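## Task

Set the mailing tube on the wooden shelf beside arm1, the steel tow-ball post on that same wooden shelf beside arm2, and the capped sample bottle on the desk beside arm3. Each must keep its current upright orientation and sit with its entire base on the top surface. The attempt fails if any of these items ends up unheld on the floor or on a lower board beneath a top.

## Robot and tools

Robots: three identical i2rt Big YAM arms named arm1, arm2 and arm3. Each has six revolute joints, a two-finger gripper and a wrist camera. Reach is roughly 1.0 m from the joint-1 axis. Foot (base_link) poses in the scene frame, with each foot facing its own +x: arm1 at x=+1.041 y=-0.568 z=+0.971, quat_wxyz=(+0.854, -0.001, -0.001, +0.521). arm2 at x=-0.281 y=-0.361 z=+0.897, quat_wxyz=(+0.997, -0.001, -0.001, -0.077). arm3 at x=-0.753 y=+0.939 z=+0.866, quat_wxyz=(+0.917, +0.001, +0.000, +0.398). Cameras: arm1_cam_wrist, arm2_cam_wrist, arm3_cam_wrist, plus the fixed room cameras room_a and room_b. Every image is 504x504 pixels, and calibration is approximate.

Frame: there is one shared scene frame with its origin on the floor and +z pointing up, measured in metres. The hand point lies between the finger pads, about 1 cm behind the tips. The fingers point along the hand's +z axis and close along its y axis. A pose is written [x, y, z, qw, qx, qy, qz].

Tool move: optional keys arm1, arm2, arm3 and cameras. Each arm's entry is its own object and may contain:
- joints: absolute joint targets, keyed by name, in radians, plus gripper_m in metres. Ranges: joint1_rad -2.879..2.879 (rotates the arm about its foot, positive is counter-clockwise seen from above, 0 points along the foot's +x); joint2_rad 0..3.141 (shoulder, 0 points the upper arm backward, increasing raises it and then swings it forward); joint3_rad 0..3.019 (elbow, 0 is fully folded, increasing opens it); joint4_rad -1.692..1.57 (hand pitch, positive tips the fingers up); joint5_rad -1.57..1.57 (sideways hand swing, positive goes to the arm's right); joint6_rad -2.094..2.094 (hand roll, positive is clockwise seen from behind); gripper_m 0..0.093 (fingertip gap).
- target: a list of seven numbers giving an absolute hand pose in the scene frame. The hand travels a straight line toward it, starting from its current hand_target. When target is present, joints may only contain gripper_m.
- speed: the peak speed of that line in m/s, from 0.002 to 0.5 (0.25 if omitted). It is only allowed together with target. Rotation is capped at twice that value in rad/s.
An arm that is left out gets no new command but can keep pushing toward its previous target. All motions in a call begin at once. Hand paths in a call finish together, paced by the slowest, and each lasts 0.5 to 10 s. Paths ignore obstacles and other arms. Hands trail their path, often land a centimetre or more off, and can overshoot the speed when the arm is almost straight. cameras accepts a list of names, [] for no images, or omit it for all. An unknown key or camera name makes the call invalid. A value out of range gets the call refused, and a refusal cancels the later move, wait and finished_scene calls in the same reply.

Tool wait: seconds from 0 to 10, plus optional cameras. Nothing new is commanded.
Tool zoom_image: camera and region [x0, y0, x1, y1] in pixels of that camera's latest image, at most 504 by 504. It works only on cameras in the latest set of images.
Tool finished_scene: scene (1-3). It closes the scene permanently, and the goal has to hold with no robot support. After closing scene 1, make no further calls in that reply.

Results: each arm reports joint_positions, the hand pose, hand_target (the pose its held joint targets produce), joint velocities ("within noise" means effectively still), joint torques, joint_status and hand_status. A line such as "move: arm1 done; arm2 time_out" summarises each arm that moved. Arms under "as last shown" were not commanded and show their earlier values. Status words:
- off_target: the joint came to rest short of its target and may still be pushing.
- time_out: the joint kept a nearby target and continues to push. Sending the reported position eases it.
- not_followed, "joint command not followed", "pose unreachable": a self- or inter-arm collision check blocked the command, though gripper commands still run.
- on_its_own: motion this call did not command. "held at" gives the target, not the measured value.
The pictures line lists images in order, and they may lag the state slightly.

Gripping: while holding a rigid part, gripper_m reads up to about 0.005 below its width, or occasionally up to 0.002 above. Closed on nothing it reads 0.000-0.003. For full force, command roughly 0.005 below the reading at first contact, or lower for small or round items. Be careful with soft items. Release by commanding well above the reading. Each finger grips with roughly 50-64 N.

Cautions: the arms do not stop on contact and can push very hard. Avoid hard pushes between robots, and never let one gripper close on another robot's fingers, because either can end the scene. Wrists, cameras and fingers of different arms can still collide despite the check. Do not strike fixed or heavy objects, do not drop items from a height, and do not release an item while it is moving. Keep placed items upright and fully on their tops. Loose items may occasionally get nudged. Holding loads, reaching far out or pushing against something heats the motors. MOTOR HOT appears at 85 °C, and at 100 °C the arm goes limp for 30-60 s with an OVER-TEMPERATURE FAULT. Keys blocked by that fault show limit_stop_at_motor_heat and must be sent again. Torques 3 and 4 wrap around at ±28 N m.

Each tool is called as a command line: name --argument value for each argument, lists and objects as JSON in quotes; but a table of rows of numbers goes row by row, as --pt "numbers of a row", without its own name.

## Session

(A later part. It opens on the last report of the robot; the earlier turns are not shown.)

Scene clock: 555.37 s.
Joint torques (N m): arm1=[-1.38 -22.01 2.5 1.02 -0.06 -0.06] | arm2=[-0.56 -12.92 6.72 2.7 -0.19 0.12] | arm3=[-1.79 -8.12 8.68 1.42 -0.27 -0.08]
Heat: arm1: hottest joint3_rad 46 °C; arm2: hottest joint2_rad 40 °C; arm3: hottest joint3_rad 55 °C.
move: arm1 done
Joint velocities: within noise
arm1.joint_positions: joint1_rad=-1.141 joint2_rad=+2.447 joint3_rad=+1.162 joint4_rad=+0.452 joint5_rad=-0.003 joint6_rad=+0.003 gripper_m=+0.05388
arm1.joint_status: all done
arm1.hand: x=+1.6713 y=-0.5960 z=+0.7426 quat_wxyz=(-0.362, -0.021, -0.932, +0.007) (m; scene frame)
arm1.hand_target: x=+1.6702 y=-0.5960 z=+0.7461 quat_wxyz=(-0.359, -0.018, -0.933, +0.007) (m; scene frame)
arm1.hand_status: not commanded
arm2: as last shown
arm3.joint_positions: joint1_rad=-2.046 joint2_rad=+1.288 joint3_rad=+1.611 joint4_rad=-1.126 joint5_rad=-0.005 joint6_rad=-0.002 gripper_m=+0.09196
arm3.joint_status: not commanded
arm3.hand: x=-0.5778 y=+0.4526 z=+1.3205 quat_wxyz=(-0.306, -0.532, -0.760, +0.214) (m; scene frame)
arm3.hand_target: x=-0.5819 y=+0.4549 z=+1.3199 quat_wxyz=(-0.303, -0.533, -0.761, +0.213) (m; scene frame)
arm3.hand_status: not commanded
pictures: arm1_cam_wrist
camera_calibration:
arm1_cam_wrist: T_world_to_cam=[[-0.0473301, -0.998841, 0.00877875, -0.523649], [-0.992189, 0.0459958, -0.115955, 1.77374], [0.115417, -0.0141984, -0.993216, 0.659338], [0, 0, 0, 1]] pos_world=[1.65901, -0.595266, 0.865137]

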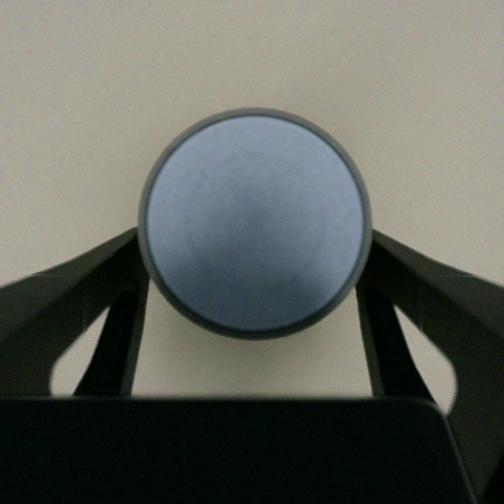

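Released cleanly. Open fully and retreat.

move --arm1 '{"joints":{"gripper_m":0.092}}' --cameras '[]'

move --arm1 '{"target":[1.53,-0.588,0.89,0.3826,0.0177,0.9237,-0.0073],"speed":0.2}' --cameras '["arm1_cam_wrist","room_a","room_b"]'

zoom_image --camera "room_a" --region '[320, 260, 400, 320]'

zoom_image --camera "room_a" --region '[20, 330, 100, 400]'

Scene clock: 564.00 s.
Joint torques (N m): arm1=[-1.38 -22.07 2.45 1.02 -0.06 -0.06] | arm2=[-0.91 -12.57 6.84 2.82 -0.18 0.17] | arm3=[-2.02 -8.12 8.73 1.39 -0.27 -0.07]
Heat: arm1: hottest joint3_rad 46 °C; arm2: hottest joint2_rad 40 °C; arm3: hottest joint3_rad 55 °C.
move: arm1 done
Joint velocities: within noise
arm1.joint_positions: joint1_rad=-1.141 joint2_rad=+2.447 joint3_rad=+1.162 joint4_rad=+0.452 joint5_rad=-0.003 joint6_rad=+0.003 gripper_m=+0.09182
arm1.joint_status: all done
arm1.hand: x=+1.6712 y=-0.5960 z=+0.7425 quat_wxyz=(-0.361, -0.021, -0.932, +0.007) (m; scene frame)
arm1.hand_target: x=+1.6701 y=-0.5960 z=+0.7461 quat_wxyz=(-0.359, -0.018, -0.933, +0.007) (m; scene frame)
arm1.hand_status: not commanded
arm2, arm3: as last shown
pictures: none
No camera images: "cameras" was empty.

Scene clock: 565.87 s.
Joint torques (N m): arm1=[-1.08 -16.26 2.3 1.42 0.03 -0.03] | arm2=[-1.03 -13.04 6.83 2.8 -0.22 0.16] | arm3=[-1.9 -8.18 8.73 1.37 -0.26 -0.08]
Heat: arm1: hottest joint3_rad 45 °C; arm2: hottest joint2_rad 40 °C; arm3: hottest joint3_rad 55 °C.
move: arm1 done
Joint velocities: within noise
arm1.joint_positions: joint1_rad=-1.141 joint2_rad=+1.934 joint3_rad=+0.618 joint4_rad=+0.521 joint5_rad=-0.003 joint6_rad=+0.003 gripper_m=+0.09190
arm1.joint_status: not commanded
arm1.hand: x=+1.5302 y=-0.5895 z=+0.8851 quat_wxyz=(-0.379, -0.021, -0.925, +0.007) (m; scene frame)
arm1.hand_target: x=+1.5300 y=-0.5880 z=+0.8899 quat_wxyz=(-0.383, -0.018, -0.924, +0.007) (m; scene frame)
arm1.hand_status: done (0.005 m and 0.6 deg from the pose sent, 0.204 m and 2.7 deg at the start)
arm2, arm3: as last shown
pictures: arm1_cam_wrist, room_a, room_b
camera_calibration:
arm1_cam_wrist: T_world_to_cam=[[-0.0476909, -0.998824, 0.0087136, -0.524479], [-0.987162, 0.0457992, -0.153017, 1.67505], [0.152438, -0.0158993, -0.988185, 0.755236], [0, 0, 0, 1]] pos_world=[1.5134, -0.58857, 1.00719]

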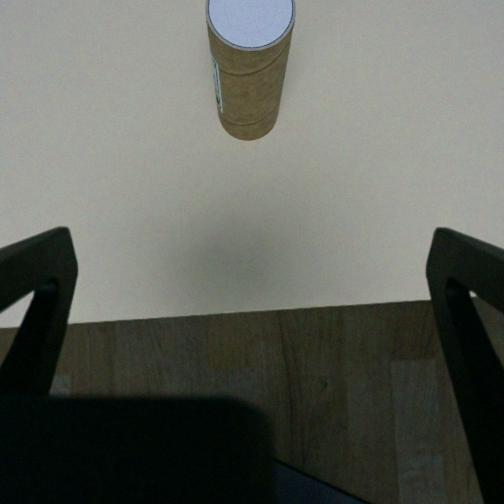

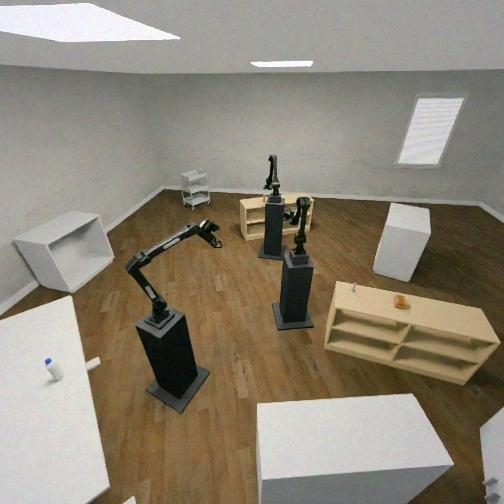

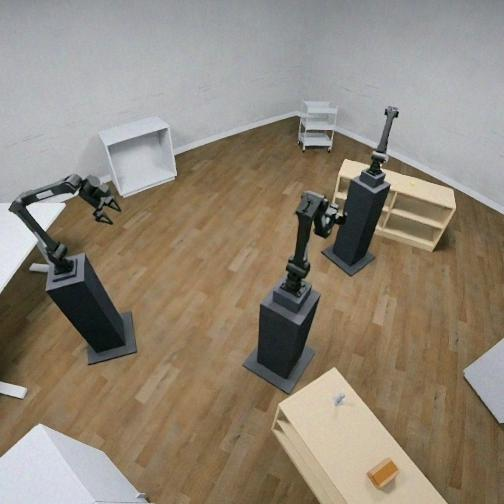

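Scaled by 6.300 from the camera's 504x504 image, which has a finer 720x720 frame.

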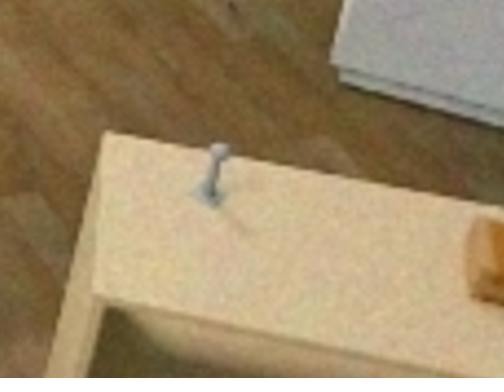

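Scaled by 6.300 from the camera's 504x504 image, which has a finer 720x720 frame.

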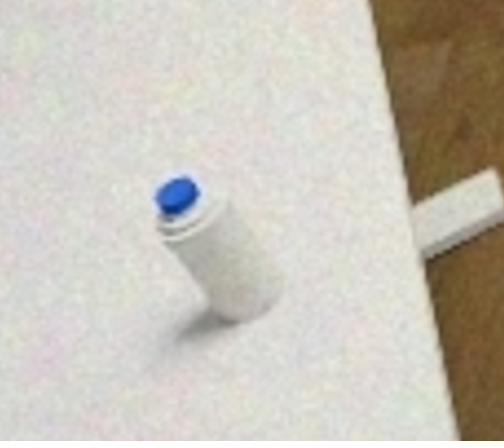

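All three stand.

finished_scene --scene 3

The scene is finished: the task was done.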